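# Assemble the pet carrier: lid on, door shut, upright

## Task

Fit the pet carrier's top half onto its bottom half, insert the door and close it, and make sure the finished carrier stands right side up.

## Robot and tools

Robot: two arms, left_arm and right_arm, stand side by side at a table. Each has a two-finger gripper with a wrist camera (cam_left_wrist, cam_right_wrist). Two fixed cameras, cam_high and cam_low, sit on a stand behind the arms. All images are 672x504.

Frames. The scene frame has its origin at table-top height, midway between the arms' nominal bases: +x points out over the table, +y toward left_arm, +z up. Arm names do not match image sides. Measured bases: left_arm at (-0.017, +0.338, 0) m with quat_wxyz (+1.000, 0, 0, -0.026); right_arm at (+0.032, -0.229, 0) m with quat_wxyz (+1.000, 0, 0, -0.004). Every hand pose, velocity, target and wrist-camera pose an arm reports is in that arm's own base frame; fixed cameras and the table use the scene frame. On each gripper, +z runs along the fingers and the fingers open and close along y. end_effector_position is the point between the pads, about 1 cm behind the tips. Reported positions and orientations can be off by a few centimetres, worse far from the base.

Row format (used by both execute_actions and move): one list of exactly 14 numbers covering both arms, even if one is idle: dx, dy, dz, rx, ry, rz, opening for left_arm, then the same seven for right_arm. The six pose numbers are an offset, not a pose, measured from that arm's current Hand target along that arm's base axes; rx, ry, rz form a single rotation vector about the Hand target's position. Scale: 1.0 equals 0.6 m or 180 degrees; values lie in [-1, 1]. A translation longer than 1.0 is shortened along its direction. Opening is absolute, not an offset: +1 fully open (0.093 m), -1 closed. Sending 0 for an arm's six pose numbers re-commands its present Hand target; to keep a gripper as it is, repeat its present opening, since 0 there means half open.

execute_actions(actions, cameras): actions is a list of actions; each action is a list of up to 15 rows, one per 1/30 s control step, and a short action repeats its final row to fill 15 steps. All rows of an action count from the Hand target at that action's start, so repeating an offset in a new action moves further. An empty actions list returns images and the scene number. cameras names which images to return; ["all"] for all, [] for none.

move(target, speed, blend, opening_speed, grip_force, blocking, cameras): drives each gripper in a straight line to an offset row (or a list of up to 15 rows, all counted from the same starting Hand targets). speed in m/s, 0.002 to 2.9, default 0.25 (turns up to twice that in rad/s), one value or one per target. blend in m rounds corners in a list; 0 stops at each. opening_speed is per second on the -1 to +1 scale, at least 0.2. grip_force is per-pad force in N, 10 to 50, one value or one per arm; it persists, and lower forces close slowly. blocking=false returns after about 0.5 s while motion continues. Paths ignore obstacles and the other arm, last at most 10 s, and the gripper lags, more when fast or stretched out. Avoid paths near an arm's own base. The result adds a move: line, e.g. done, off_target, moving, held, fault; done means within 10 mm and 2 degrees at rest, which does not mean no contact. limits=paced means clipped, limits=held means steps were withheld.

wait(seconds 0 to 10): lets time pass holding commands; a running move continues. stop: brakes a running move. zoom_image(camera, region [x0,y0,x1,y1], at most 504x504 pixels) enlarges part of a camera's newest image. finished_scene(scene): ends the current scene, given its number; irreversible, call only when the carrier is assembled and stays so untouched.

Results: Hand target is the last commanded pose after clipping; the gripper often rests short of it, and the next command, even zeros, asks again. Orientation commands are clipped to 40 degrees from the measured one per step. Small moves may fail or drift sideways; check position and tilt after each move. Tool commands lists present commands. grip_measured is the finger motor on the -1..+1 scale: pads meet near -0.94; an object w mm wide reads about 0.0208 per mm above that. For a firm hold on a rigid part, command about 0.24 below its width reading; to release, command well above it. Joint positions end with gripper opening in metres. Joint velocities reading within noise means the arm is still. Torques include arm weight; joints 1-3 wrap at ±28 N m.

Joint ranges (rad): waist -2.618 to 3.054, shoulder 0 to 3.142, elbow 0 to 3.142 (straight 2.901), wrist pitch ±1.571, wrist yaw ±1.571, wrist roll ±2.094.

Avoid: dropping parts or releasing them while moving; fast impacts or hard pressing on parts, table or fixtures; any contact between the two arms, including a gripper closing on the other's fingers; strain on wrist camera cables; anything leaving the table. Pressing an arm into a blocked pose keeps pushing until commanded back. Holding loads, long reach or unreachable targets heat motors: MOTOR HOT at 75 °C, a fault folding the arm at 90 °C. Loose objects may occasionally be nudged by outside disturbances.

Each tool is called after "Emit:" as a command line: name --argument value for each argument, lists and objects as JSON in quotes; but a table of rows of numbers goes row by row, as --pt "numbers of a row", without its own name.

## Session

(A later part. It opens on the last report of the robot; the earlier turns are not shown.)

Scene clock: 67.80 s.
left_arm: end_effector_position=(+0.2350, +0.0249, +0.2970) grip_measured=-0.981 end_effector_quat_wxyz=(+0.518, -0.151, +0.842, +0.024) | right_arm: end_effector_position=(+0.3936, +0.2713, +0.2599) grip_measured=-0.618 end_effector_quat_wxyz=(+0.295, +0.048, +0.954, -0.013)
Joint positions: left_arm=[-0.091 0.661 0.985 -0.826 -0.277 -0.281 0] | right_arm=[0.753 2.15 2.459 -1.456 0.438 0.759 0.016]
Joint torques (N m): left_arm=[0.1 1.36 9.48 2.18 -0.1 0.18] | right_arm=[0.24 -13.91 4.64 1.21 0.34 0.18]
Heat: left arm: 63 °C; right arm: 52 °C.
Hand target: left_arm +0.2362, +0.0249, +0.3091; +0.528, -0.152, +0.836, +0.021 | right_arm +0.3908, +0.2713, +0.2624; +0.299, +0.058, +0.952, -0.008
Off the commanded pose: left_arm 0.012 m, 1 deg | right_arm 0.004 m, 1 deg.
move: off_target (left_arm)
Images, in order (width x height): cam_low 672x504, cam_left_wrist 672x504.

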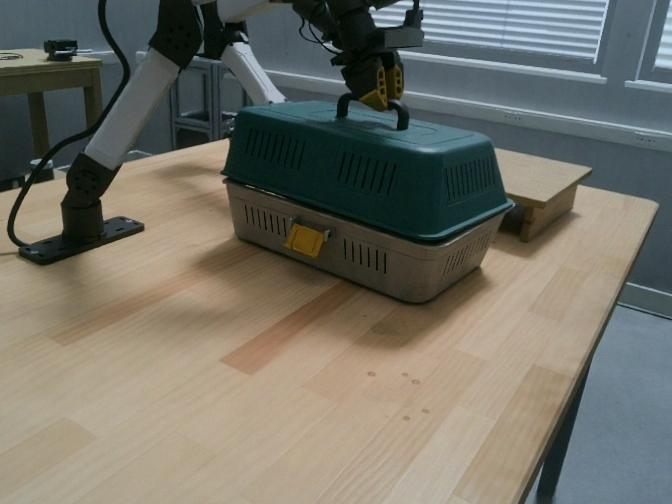

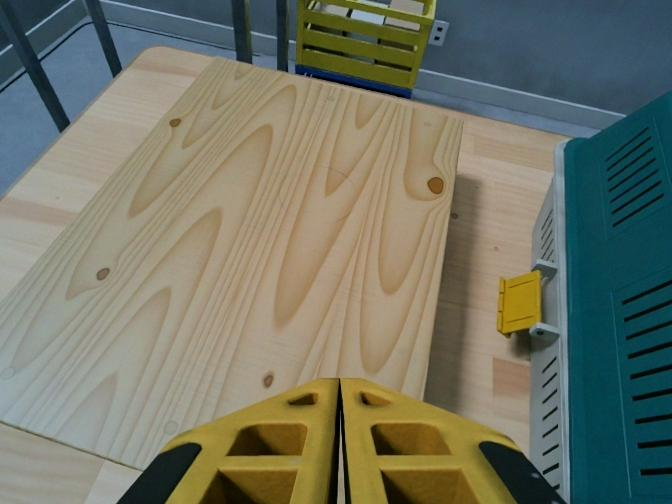

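Emit:
move --target '[0,0,0,0,0,0,-1,-0.006,-0.004,0.004,0.010,-0.004,0.008,-1]' --speed 0.04 --cameras '["cam_left_wrist","cam_low"]'

Emit:
move --target '[0,0,0,0,0,0,-1,-0.002,-0.0,-0.02,0.002,-0.003,0.0,-1]' --speed 0.04 --cameras '["cam_left_wrist","cam_low"]'

Emit:
zoom_image --camera "cam_low" --region '[380, 150, 530, 300]'

Emit:
zoom_image --camera "cam_low" --region '[200, 150, 350, 270]'

Emit:
zoom_image --camera "cam_left_wrist" --region '[480, 100, 672, 500]'

Scene clock: 74.33 s.
left_arm: end_effector_position=(+0.2350, +0.0249, +0.2970) grip_measured=-0.981 end_effector_quat_wxyz=(+0.518, -0.151, +0.842, +0.024) | right_arm: end_effector_position=(+0.3891, +0.2723, +0.2552) grip_measured=-0.618 end_effector_quat_wxyz=(+0.295, +0.046, +0.954, +0.003)
Joint positions: left_arm=[-0.091 0.661 0.985 -0.826 -0.277 -0.281 0] | right_arm=[0.753 2.075 2.314 -1.363 0.413 0.755 0.016]
Joint torques (N m): left_arm=[0.1 1.47 9.42 2.16 -0.11 0.14] | right_arm=[-0.42 -14.79 5.44 1.27 0.31 -0.04]
Heat: left arm: 64 °C; right arm: 52 °C.
Hand target: left_arm +0.2362, +0.0249, +0.3091; +0.528, -0.152, +0.836, +0.021 | right_arm +0.3873, +0.2689, +0.2648; +0.304, +0.051, +0.951, +0.012
Off the commanded pose: left_arm 0.012 m, 1 deg | right_arm 0.010 m, 2 deg.
move: off_target (left_arm)
Images, in order (width x height): cam_low 672x504, cam_left_wrist 672x504.

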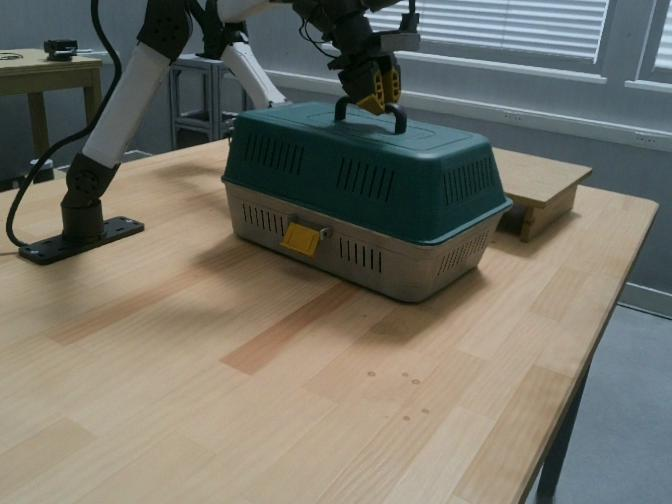

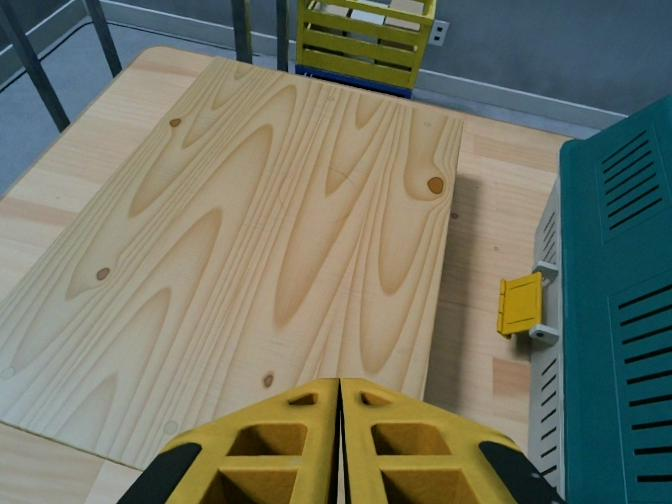

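Scene clock: 75.20 s.
left_arm: end_effector_position=(+0.2350, +0.0249, +0.2970) grip_measured=-0.981 end_effector_quat_wxyz=(+0.518, -0.151, +0.842, +0.024) | right_arm: end_effector_position=(+0.3863, +0.2682, +0.2544) grip_measured=-0.618 end_effector_quat_wxyz=(+0.307, +0.048, +0.950, +0.010)
Joint positions: left_arm=[-0.091 0.661 0.985 -0.826 -0.277 -0.281 0] | right_arm=[0.753 2.004 2.188 -1.278 0.42 0.752 0.016]
Joint torques (N m): left_arm=[0.1 1.55 9.37 2.18 -0.1 0.18] | right_arm=[-0.16 -12.45 4.68 1.42 0.26 0.01]
Heat: left arm: 64 °C; right arm: 52 °C.
Hand target: left_arm +0.2362, +0.0249, +0.3091; +0.528, -0.152, +0.836, +0.021 | right_arm +0.3861, +0.2689, +0.2528; +0.309, +0.052, +0.950, +0.015
Off the commanded pose: left_arm 0.012 m, 1 deg | right_arm 0.002 m, 1 deg.
move: off_target (left_arm)
Images, in order (width x height): cam_low 672x504, cam_left_wrist 672x504.

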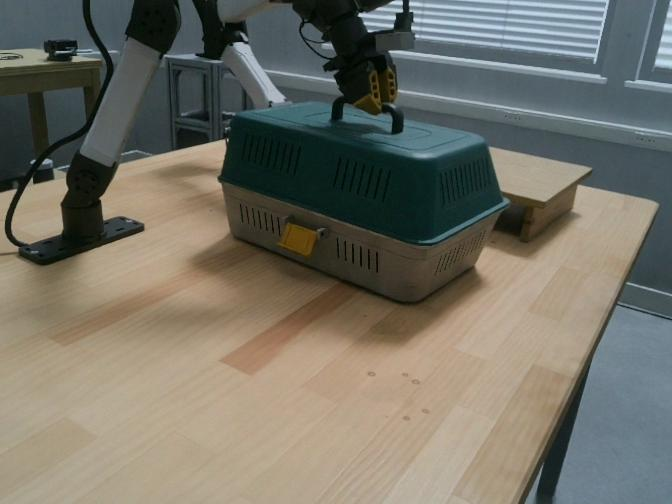

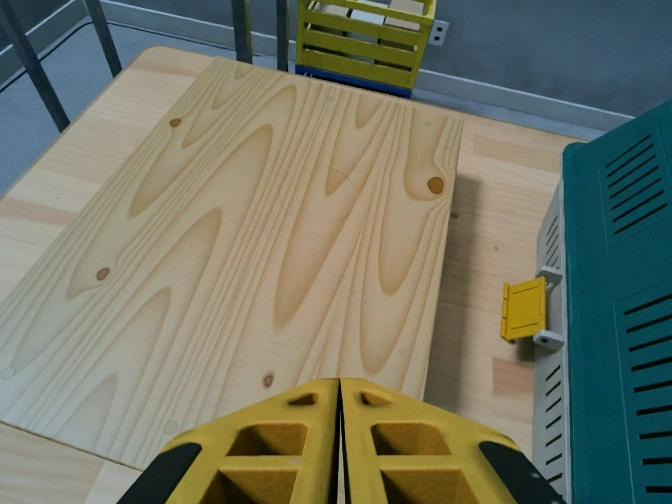

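Scaled by 3.360 from the camera's 672x504 image, which has a finer 960x720 frame.

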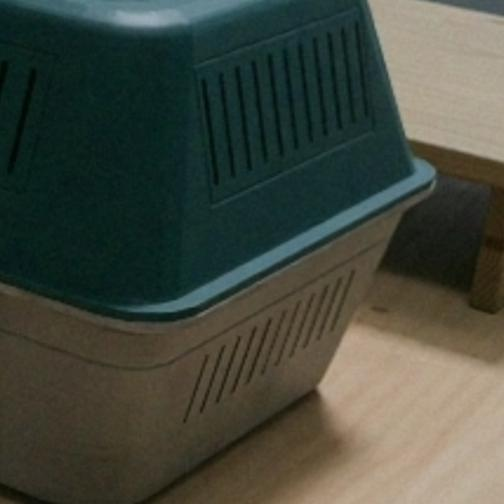

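Scaled by 3.360 from the camera's 672x504 image, which has a finer 960x720 frame.

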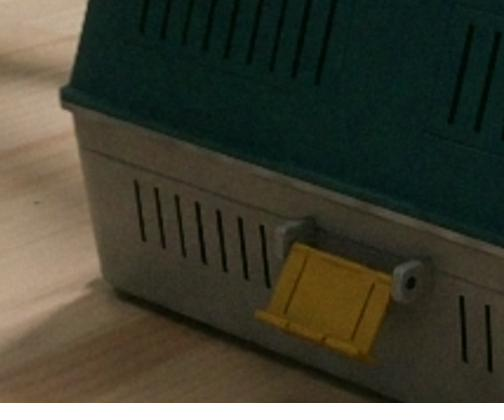

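Scaled by 1.260 from the camera's 672x504 image, which has a finer 960x720 frame.

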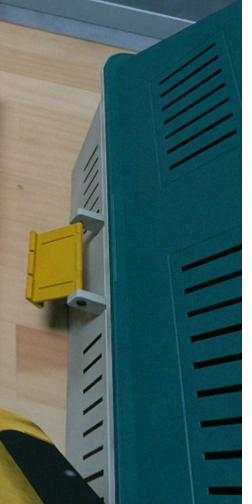

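Emit:
move --pt "-0.194 -0.141 0.05 0.02 0.01 -0.09 -1 0 0 0 0 0 0 -1" --pt "-0.17 -0.49 -0.1 0.041 0.02 -0.185 -1 0 0 0.055 0 0.018 0 -1" --speed 0.13 --cameras '["cam_left_wrist","cam_low"]'

Emit:
zoom_image --camera "cam_low" --region '[180, 60, 540, 310]'

Scene clock: 85.27 s.
left_arm: end_effector_position=(+0.1313, -0.2672, +0.2464) grip_measured=-0.981 end_effector_quat_wxyz=(+0.483, +0.133, +0.863, -0.071) | right_arm: end_effector_position=(+0.3829, +0.2697, +0.2692) grip_measured=-0.618 end_effector_quat_wxyz=(+0.269, +0.042, +0.962, +0.001)
Joint positions: left_arm=[-1.596 1.285 1.187 -1.059 -0.962 -1.073 0] | right_arm=[0.746 2.184 2.59 -1.572 0.375 0.755 0.016]
Joint torques (N m): left_arm=[0.47 -4.34 6.17 1.33 -0.72 0.23] | right_arm=[-0.65 -12.79 10.39 1.1 0.3 -0.02]
Heat: left arm: 63 °C; right arm: 52 °C.
Hand target: left_arm +0.1343, -0.2691, +0.2490; +0.494, +0.128, +0.857, -0.073 | right_arm +0.3860, +0.2690, +0.2857; +0.282, +0.052, +0.958, +0.013
Off the commanded pose: left_arm 0.004 m, 2 deg | right_arm 0.017 m, 2 deg.
joint read past its limit (right arm) — joint 4 (wrist pitch), lower limit.
joint sent to its limit (right arm) — joint 4 (wrist pitch), lower limit. The joint targets still meet the commanded pose.
move: off_target (right_arm)
Images, in order (width x height): cam_low 672x504, cam_left_wrist 672x504.

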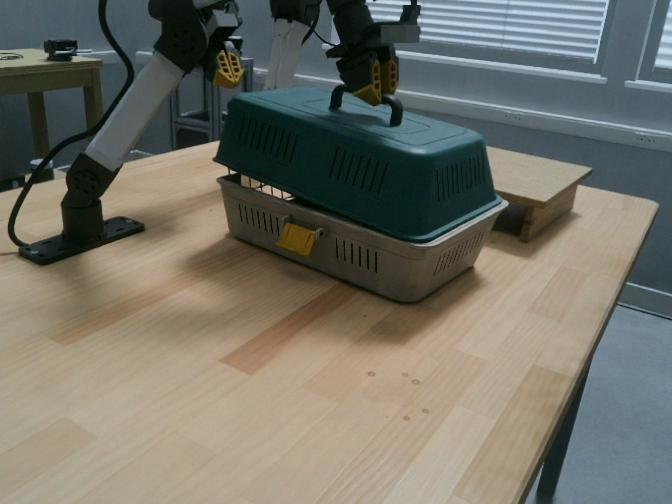

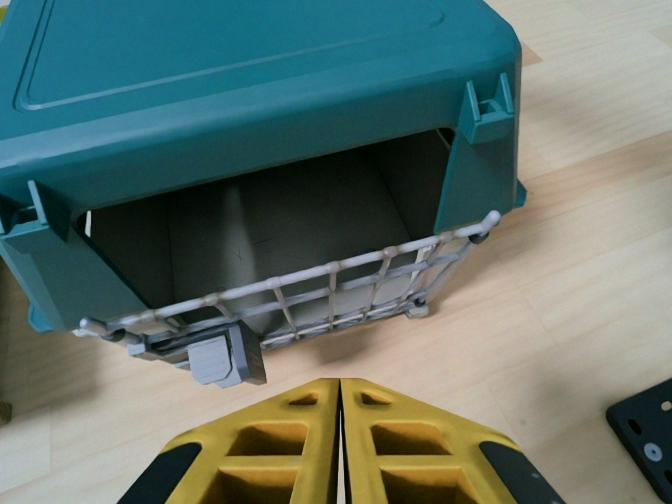

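Scaled by 1.400 from the camera's 672x504 image, which has a finer 960x720 frame.

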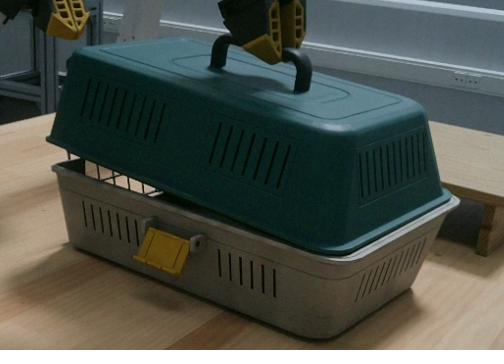

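Emit:
move --pt "0.015 -0.06 -0.124 0 0 0 -1 0 0 0 0 0 0 -1" --pt "0.115 -0.06 -0.129 0 0 0 -1 0 0 0 0 0 0 -1" --speed 0.07 --cameras '["cam_left_wrist"]'

Emit:
move --target '[0.022,0,0,0,0,0,-1,0,0,0,0,0,0,-1]' --speed 0.03 --cameras '["cam_left_wrist"]'

Scene clock: 92.60 s.
left_arm: end_effector_position=(+0.2015, -0.3032, +0.1685) grip_measured=-0.981 end_effector_quat_wxyz=(+0.489, +0.132, +0.860, -0.062) | right_arm: end_effector_position=(+0.3829, +0.2697, +0.2692) grip_measured=-0.618 end_effector_quat_wxyz=(+0.269, +0.042, +0.962, +0.001)
Joint positions: left_arm=[-1.337 1.416 0.926 -0.394 -0.845 -0.714 0] | right_arm=[0.746 2.184 2.59 -1.572 0.375 0.755 0.016]
Joint torques (N m): left_arm=[0.47 -6.54 6.27 1.83 -0.36 0.27] | right_arm=[-0.66 -12.81 10.36 1.11 0.31 -0.03]
Heat: left arm: 62 °C; right arm: 53 °C.
Hand target: left_arm +0.2034, -0.3051, +0.1717; +0.494, +0.128, +0.857, -0.073 | right_arm +0.3860, +0.2690, +0.2857; +0.282, +0.052, +0.958, +0.013
Off the commanded pose: left_arm 0.004 m, 1 deg | right_arm 0.017 m, 2 deg.
joint read past its limit (right arm) — joint 4 (wrist pitch), lower limit.
joint sent to its limit (right arm) — joint 4 (wrist pitch), lower limit. The joint targets still meet the commanded pose.
move: off_target (right_arm)
Images, in order (width x height): cam_left_wrist 672x504.

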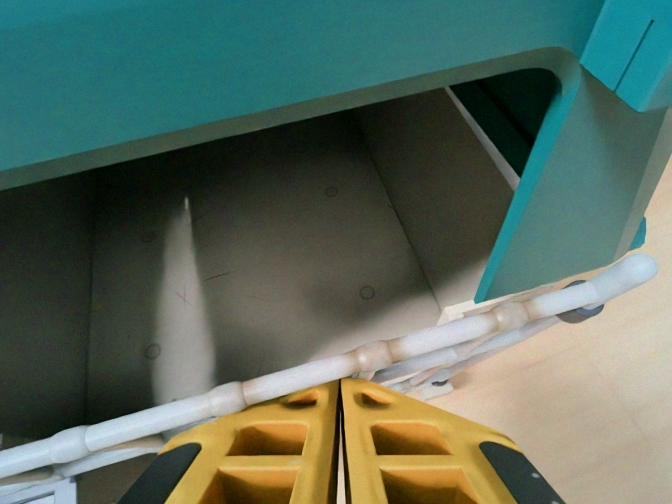

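Scene clock: 93.60 s.
left_arm: end_effector_position=(+0.2137, -0.3029, +0.1706) grip_measured=-0.981 end_effector_quat_wxyz=(+0.490, +0.132, +0.859, -0.064) | right_arm: end_effector_position=(+0.3831, +0.2694, +0.2692) grip_measured=-0.618 end_effector_quat_wxyz=(+0.269, +0.042, +0.962, +0.001)
Joint positions: left_arm=[-1.293 1.416 0.926 -0.353 -0.815 -0.663 0] | right_arm=[0.745 2.184 2.59 -1.572 0.375 0.755 0.016]
Joint torques (N m): left_arm=[0.66 -6.08 6.31 2.01 -0.32 0.25] | right_arm=[-0.59 -12.77 10.36 1.1 0.3 -0.02]
Heat: left arm: 61 °C; right arm: 53 °C.
Hand target: left_arm +0.2165, -0.3051, +0.1717; +0.494, +0.128, +0.857, -0.073 | right_arm +0.3861, +0.2689, +0.2857; +0.282, +0.052, +0.958, +0.013
Off the commanded pose: left_arm 0.004 m, 1 deg | right_arm 0.017 m, 2 deg.
joint read past its limit (right arm) — joint 4 (wrist pitch), lower limit.
joint sent to its limit (right arm) — joint 4 (wrist pitch), lower limit. The joint targets still meet the commanded pose.
move: off_target (right_arm)
Images, in order (width x height): cam_left_wrist 672x504.

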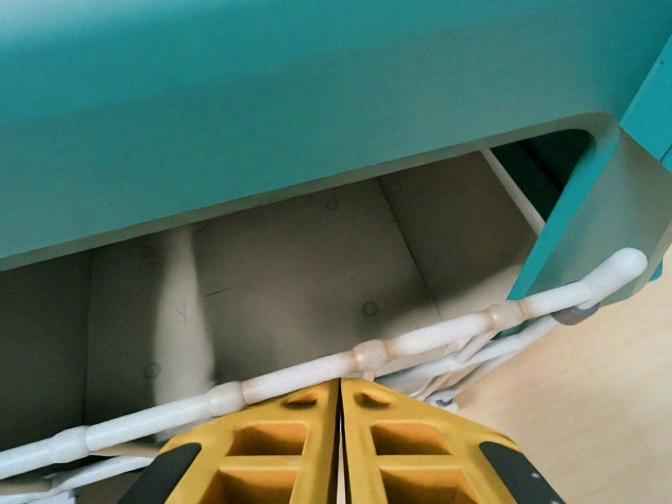

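Emit:
move --target '[0.015,0,0,0,0,0,-1,0,0,-0.0,0,-0.0,0,-1]' --speed 0.03 --cameras '["cam_left_wrist"]'

Emit:
move --target '[0,0,0,0,0,0,-1,-0.003,0,-0.014,0,-0.011,0,-1]' --speed 0.03 --cameras '["cam_left_wrist","cam_low"]'

Emit:
zoom_image --camera "cam_left_wrist" --region '[460, 60, 670, 420]'

Emit:
zoom_image --camera "cam_low" --region '[180, 60, 540, 310]'

Scene clock: 99.80 s.
left_arm: end_effector_position=(+0.2198, -0.3036, +0.1710) grip_measured=-0.981 end_effector_quat_wxyz=(+0.487, +0.135, +0.860, -0.068) | right_arm: end_effector_position=(+0.3857, +0.2674, +0.2700) grip_measured=-0.618 end_effector_quat_wxyz=(+0.273, +0.046, +0.961, -0.001)
Joint positions: left_arm=[-1.268 1.416 0.926 -0.33 -0.787 -0.631 0] | right_arm=[0.74 2.184 2.59 -1.567 0.382 0.755 0.016]
Joint torques (N m): left_arm=[1.22 -5.53 6.52 2.13 -0.34 0.23] | right_arm=[-0.2 -12.78 10.43 1.07 0.22 -0.03]
Heat: left arm: 60 °C; right arm: 54 °C.
Hand target: left_arm +0.2255, -0.3050, +0.1717; +0.494, +0.128, +0.857, -0.073 | right_arm +0.3860, +0.2689, +0.2857; +0.282, +0.052, +0.958, +0.013
Off the commanded pose: left_arm 0.006 m, 1 deg | right_arm 0.016 m, 2 deg.
joint sent to its limit (right arm) — joint 4 (wrist pitch), lower limit. The joint targets still meet the commanded pose.
move: off_target (right_arm)
Images, in order (width x height): cam_left_wrist 672x504.

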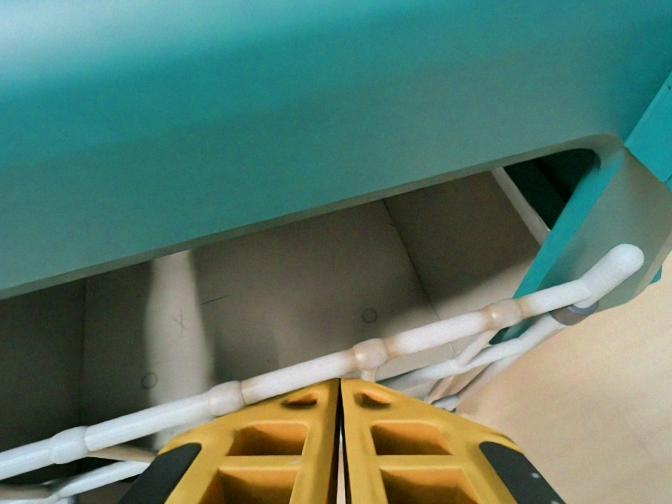

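Scene clock: 100.73 s.
left_arm: end_effector_position=(+0.2224, -0.3036, +0.1725) grip_measured=-0.981 end_effector_quat_wxyz=(+0.489, +0.130, +0.859, -0.070) | right_arm: end_effector_position=(+0.3880, +0.2702, +0.2618) grip_measured=-0.618 end_effector_quat_wxyz=(+0.283, +0.048, +0.958, +0.000)
Joint positions: left_arm=[-1.261 1.416 0.926 -0.319 -0.786 -0.63 0] | right_arm=[0.747 2.129 2.446 -1.464 0.398 0.761 0.016]
Joint torques (N m): left_arm=[0.57 -5.45 6.31 1.97 -0.36 0.27] | right_arm=[0.21 -15.76 5.76 1.24 0.32 -0.03]
Heat: left arm: 60 °C; right arm: 54 °C.
Hand target: left_arm +0.2255, -0.3051, +0.1717; +0.494, +0.128, +0.857, -0.073 | right_arm +0.3842, +0.2690, +0.2775; +0.298, +0.052, +0.953, +0.014
Off the commanded pose: left_arm 0.004 m, 1 deg | right_arm 0.016 m, 2 deg.
move: off_target (right_arm)
Images, in order (width x height): cam_low 672x504, cam_left_wrist 672x504.

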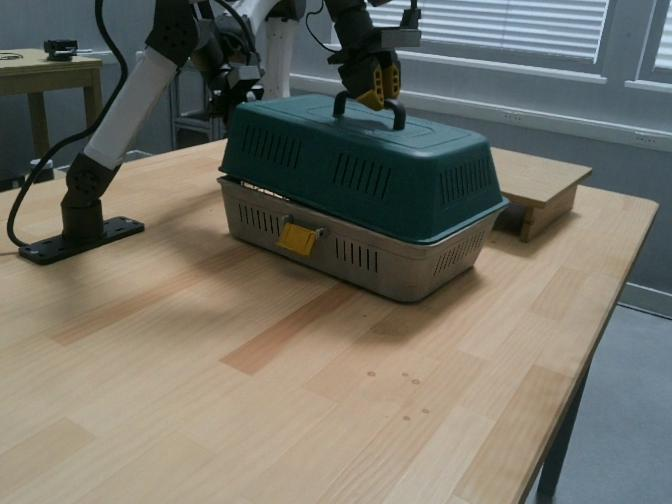

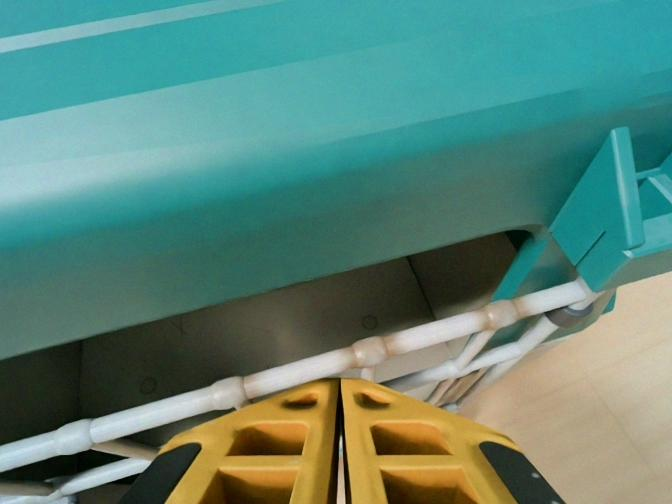

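Scaled by 1.400 from the camera's 672x504 image, which has a finer 960x720 frame.

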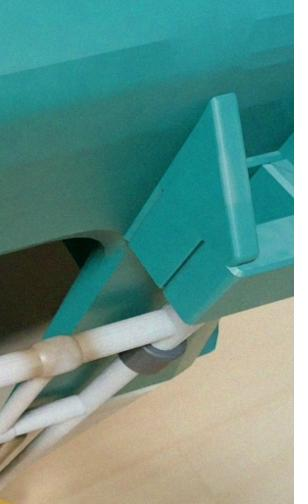

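Scaled by 1.400 from the camera's 672x504 image, which has a finer 960x720 frame.

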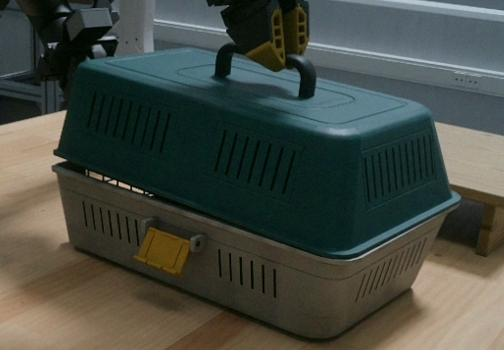

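Emit:
move --target '[0.013,0,0,0,0,0,-1,-0.005,0,0.0,0,-0.003,0,-1]' --speed 0.03 --cameras '["cam_left_wrist"]'

Emit:
zoom_image --camera "cam_left_wrist" --region '[460, 60, 670, 420]'

Scene clock: 104.90 s.
left_arm: end_effector_position=(+0.2269, -0.3028, +0.1728) grip_measured=-0.981 end_effector_quat_wxyz=(+0.489, +0.134, +0.859, -0.069) | right_arm: end_effector_position=(+0.3878, +0.2704, +0.2604) grip_measured=-0.618 end_effector_quat_wxyz=(+0.289, +0.048, +0.956, -0.001)
Joint positions: left_arm=[-1.244 1.416 0.926 -0.308 -0.772 -0.606 0] | right_arm=[0.751 2.105 2.394 -1.427 0.41 0.76 0.016]
Joint torques (N m): left_arm=[1.36 -4.78 6.58 2.12 -0.29 0.25] | right_arm=[0.47 -16.09 6 1.18 0.3 0.02]
Heat: left arm: 59 °C; right arm: 55 °C.
Hand target: left_arm +0.2333, -0.3051, +0.1717; +0.494, +0.128, +0.857, -0.073 | right_arm +0.3812, +0.2690, +0.2775; +0.303, +0.052, +0.952, +0.014
Off the commanded pose: left_arm 0.007 m, 1 deg | right_arm 0.018 m, 2 deg.
move: off_target (right_arm)
Images, in order (width x height): cam_left_wrist 672x504.

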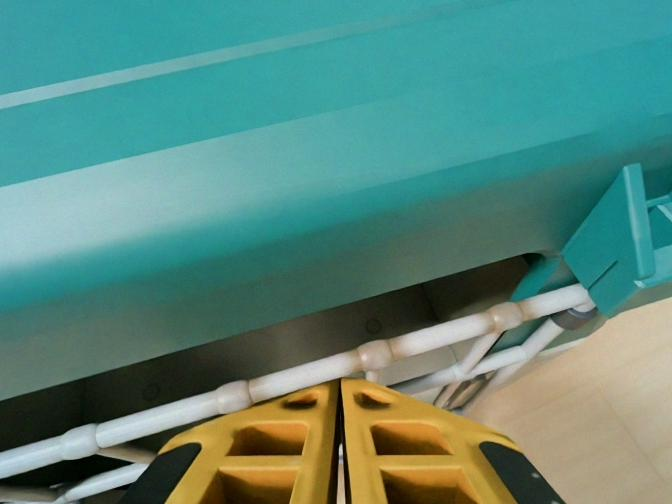

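Scaled by 1.400 from the camera's 672x504 image, which has a finer 960x720 frame.

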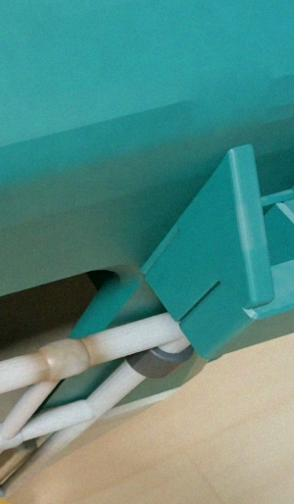

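Emit:
move --target '[0,0,0,0,0,0,-1,-0.003,0,-0.02,0,-0.010,0,-1]' --speed 0.03 --cameras '["cam_left_wrist","cam_low"]'

Emit:
zoom_image --camera "cam_left_wrist" --region '[460, 60, 670, 420]'

Emit:
zoom_image --camera "cam_low" --region '[180, 60, 540, 310]'

Scene clock: 108.33 s.
left_arm: end_effector_position=(+0.2271, -0.3029, +0.1728) grip_measured=-0.981 end_effector_quat_wxyz=(+0.489, +0.134, +0.859, -0.070) | right_arm: end_effector_position=(+0.3867, +0.2670, +0.2553) grip_measured=-0.618 end_effector_quat_wxyz=(+0.307, +0.047, +0.951, +0.005)
Joint positions: left_arm=[-1.242 1.416 0.926 -0.307 -0.77 -0.605 0] | right_arm=[0.753 2.012 2.204 -1.293 0.427 0.749 0.016]
Joint torques (N m): left_arm=[1.37 -4.94 6.56 2.12 -0.34 0.28] | right_arm=[1.29 -14.57 5.53 1.27 0.38 0.12]
Heat: left arm: 58 °C; right arm: 56 °C.
Hand target: left_arm +0.2334, -0.3050, +0.1717; +0.494, +0.128, +0.857, -0.073 | right_arm +0.3795, +0.2690, +0.2654; +0.318, +0.052, +0.947, +0.015
Off the commanded pose: left_arm 0.007 m, 1 deg | right_arm 0.013 m, 2 deg.
move: off_target (right_arm)
Images, in order (width x height): cam_low 672x504, cam_left_wrist 672x504.

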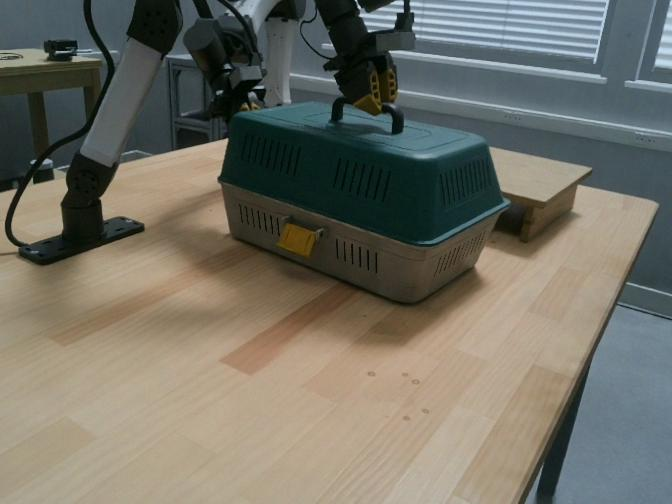

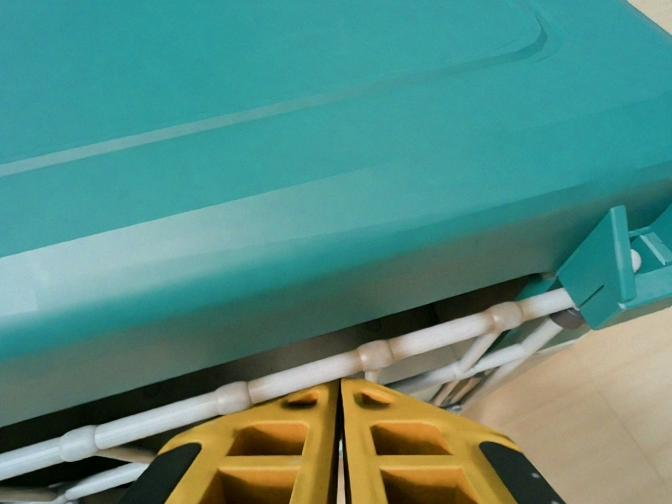

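Scaled by 1.400 from the camera's 672x504 image, which has a finer 960x720 frame.

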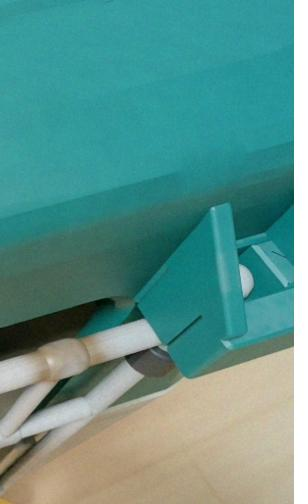

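Scaled by 1.400 from the camera's 672x504 image, which has a finer 960x720 frame.

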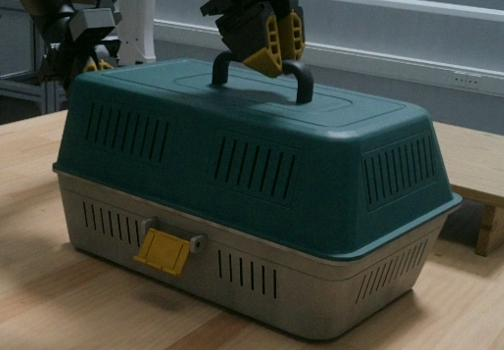

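Pin is in. Seat fully and withdraw to check.

Emit:
move --target '[-0.008,0,0,0,0,0,-1,0.004,0.0,-0.02,0,-0.004,0,-1]' --speed 0.03

Emit:
move --pt "-0.03 0 0 0 0 0 -1 0.0 0.00 0 0 0 0 -1" --pt "-0.13 0.06 0.125 0 0 0 -1 0.0 0.00 0 0 0 0 -1" --speed 0.08 --cameras '["cam_left_wrist","cam_low"]'

Emit:
zoom_image --camera "cam_left_wrist" --region '[0, 180, 300, 440]'

Emit:
zoom_image --camera "cam_left_wrist" --region '[380, 20, 580, 330]'

Emit:
zoom_image --camera "cam_low" --region '[180, 60, 540, 310]'

Scene clock: 112.07 s.
left_arm: end_effector_position=(+0.2269, -0.3031, +0.1728) grip_measured=-0.981 end_effector_quat_wxyz=(+0.488, +0.134, +0.859, -0.070) | right_arm: end_effector_position=(+0.3869, +0.2671, +0.2548) grip_measured=-0.618 end_effector_quat_wxyz=(+0.324, +0.049, +0.945, +0.012)
Joint positions: left_arm=[-1.243 1.416 0.926 -0.307 -0.77 -0.605 0] | right_arm=[0.758 1.963 2.11 -1.21 0.443 0.745 0.016]
Joint torques (N m): left_arm=[-0.01 -5.27 6.39 2.02 -0.49 0.08] | right_arm=[0.75 -12.53 4.82 1.34 0.29 0.11]
Heat: left arm: 58 °C; right arm: 56 °C.
Hand target: left_arm +0.2285, -0.3051, +0.1717; +0.494, +0.128, +0.857, -0.073 | right_arm +0.3818, +0.2690, +0.2534; +0.324, +0.051, +0.945, +0.016
Off the commanded pose: left_arm 0.003 m, 1 deg | right_arm 0.006 m, 1 deg.
move: done

Scene clock: 114.93 s.
left_arm: end_effector_position=(+0.1498, -0.2676, +0.2270) grip_measured=-0.981 end_effector_quat_wxyz=(+0.481, +0.150, +0.862, -0.050) | right_arm: end_effector_position=(+0.3869, +0.2671, +0.2548) grip_measured=-0.618 end_effector_quat_wxyz=(+0.324, +0.049, +0.945, +0.012)
Joint positions: left_arm=[-1.516 1.277 1.101 -0.918 -0.929 -0.928 0] | right_arm=[0.758 1.963 2.11 -1.21 0.443 0.745 0.016]
Joint torques (N m): left_arm=[-0.29 -6.13 9.99 1.09 -0.72 -0.09] | right_arm=[0.72 -12.55 4.85 1.34 0.3 0.11]
Heat: left arm: 58 °C; right arm: 55 °C.
Hand target: left_arm +0.1505, -0.2691, +0.2467; +0.494, +0.128, +0.857, -0.073 | right_arm +0.3818, +0.2690, +0.2534; +0.324, +0.051, +0.945, +0.016
Off the commanded pose: left_arm 0.020 m, 4 deg | right_arm 0.006 m, 1 deg.
move: off_target (left_arm)
Images, in order (width x height): cam_low 672x504, cam_left_wrist 672x504.

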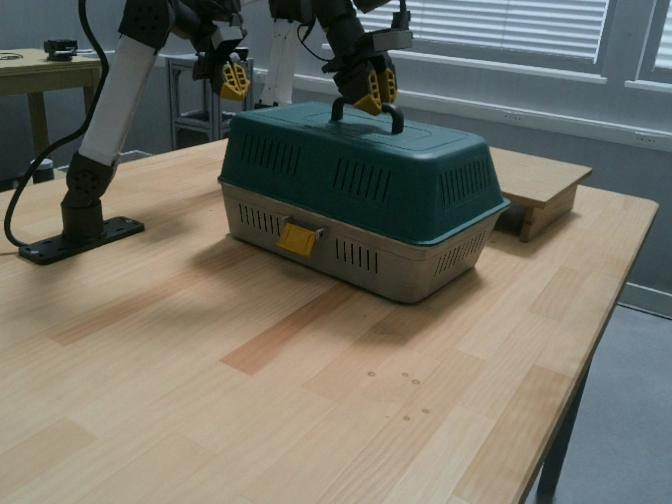

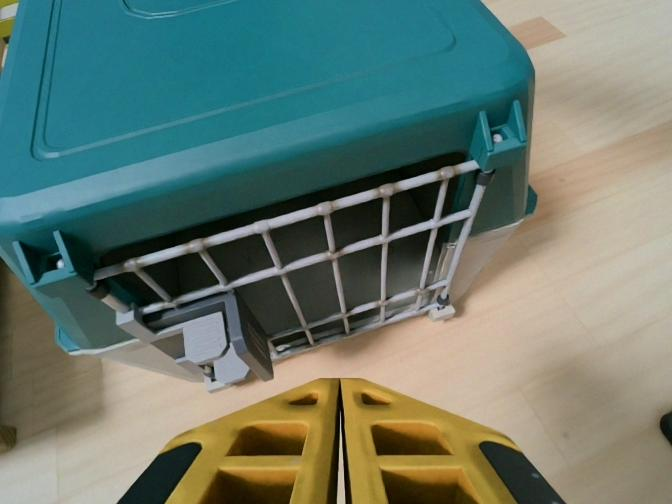

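Scaled by 1.680 from the camera's 672x504 image, which has a finer 960x720 frame.

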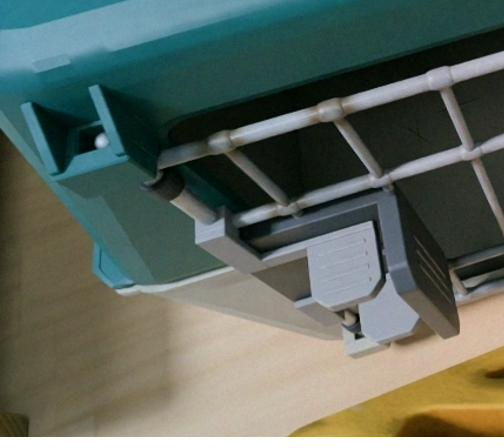

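Scaled by 1.626 from the camera's 672x504 image, which has a finer 960x720 frame.

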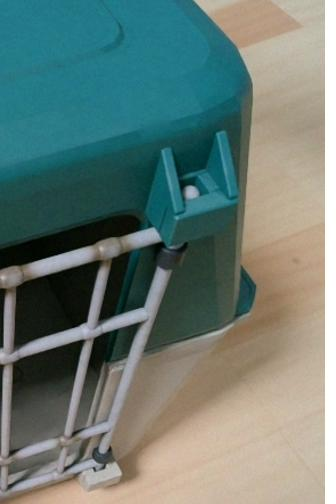

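Scaled by 1.400 from the camera's 672x504 image, which has a finer 960x720 frame.

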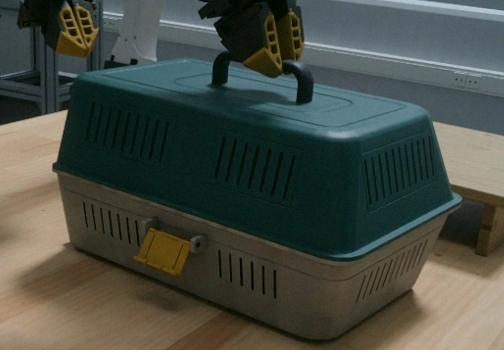

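Both pins are in and the lid is seated. Release and withdraw the right arm.

Emit:
move --target '[0,0,0,0,0,0,-1,0.008,-0.003,0.002,0,0,0,1]' --opening_speed 0.6 --speed 0.02

Emit:
move --pt "0 0 0 0 0 0 -1 -0.04 0 0.13 0 0 0 1" --pt "0 0 0 0 0 0 -1 -0.2 -0.5 0.2 0 0 0 1" --speed 0.14 --blend '[0.01,0]' --cameras '["cam_low","cam_high","cam_left_wrist"]'

Scene clock: 121.07 s.
left_arm: end_effector_position=(+0.1498, -0.2674, +0.2269) grip_measured=-0.981 end_effector_quat_wxyz=(+0.481, +0.150, +0.862, -0.049) | right_arm: end_effector_position=(+0.3870, +0.2670, +0.2549) grip_measured=+1.000 end_effector_quat_wxyz=(+0.324, +0.048, +0.945, +0.011)
Joint positions: left_arm=[-1.516 1.277 1.101 -0.919 -0.929 -0.929 0] | right_arm=[0.758 1.963 2.11 -1.21 0.444 0.743 0.093]
Joint torques (N m): left_arm=[-0.31 -6.16 9.92 1.15 -0.7 -0.06] | right_arm=[-0.32 -11.55 6.65 1.33 0.23 0]
Heat: left arm: 58 °C; right arm: 53 °C.
Hand target: left_arm +0.1505, -0.2691, +0.2466; +0.494, +0.128, +0.857, -0.073 | right_arm +0.3866, +0.2671, +0.2546; +0.324, +0.051, +0.945, +0.016
Off the commanded pose: left_arm 0.020 m, 4 deg | right_arm 0.001 m, 1 deg.
move: off_target (left_arm)

Scene clock: 124.77 s.
left_arm: end_effector_position=(+0.1498, -0.2674, +0.2269) grip_measured=-0.981 end_effector_quat_wxyz=(+0.481, +0.150, +0.862, -0.049) | right_arm: end_effector_position=(+0.2698, -0.0338, +0.3678) grip_measured=+1.000 end_effector_quat_wxyz=(+0.315, +0.057, +0.947, +0.014)
Joint positions: left_arm=[-1.516 1.277 1.101 -0.919 -0.929 -0.929 0] | right_arm=[-0.189 1.354 1.972 -1.554 -0.104 -0.035 0.093]
Joint torques (N m): left_arm=[-0.21 -6.28 9.85 1.16 -0.74 -0.05] | right_arm=[-0.69 -3.89 7.95 1.44 -0.17 -0.19]
Heat: left arm: 58 °C; right arm: 52 °C.
Hand target: left_arm +0.1505, -0.2691, +0.2466; +0.494, +0.128, +0.857, -0.073 | right_arm +0.2667, -0.0328, +0.3746; +0.324, +0.051, +0.945, +0.016
Off the commanded pose: left_arm 0.020 m, 4 deg | right_arm 0.008 m, 1 deg.
move: off_target (left_arm)
Images, in order (width x height): cam_high 672x504, cam_low 672x504, cam_left_wrist 672x504.

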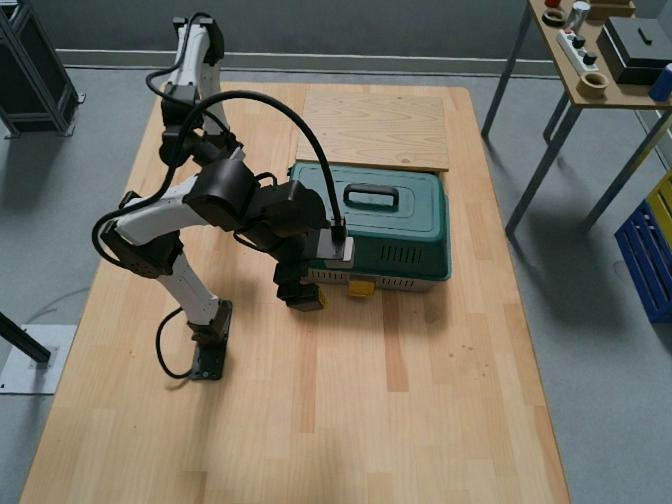

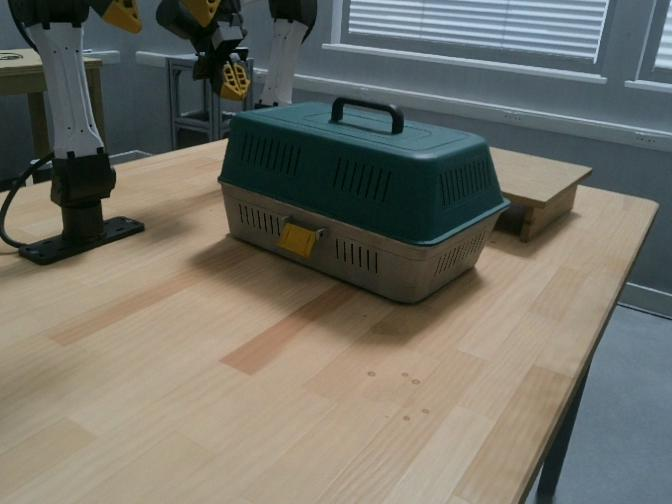

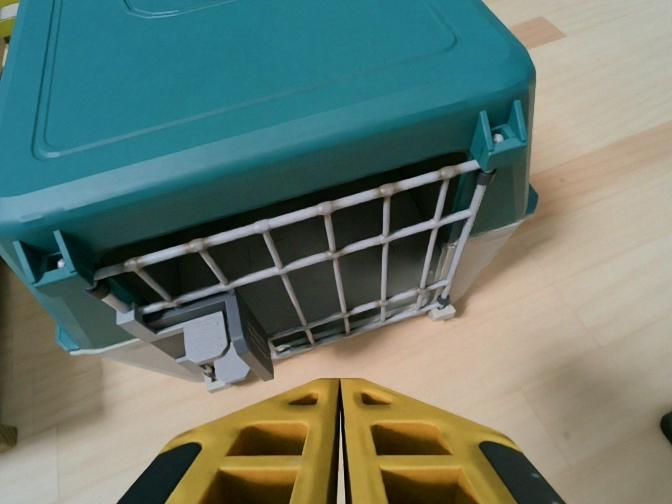

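Emit:
finished_scene --scene 2

The scene is finished: the task was done.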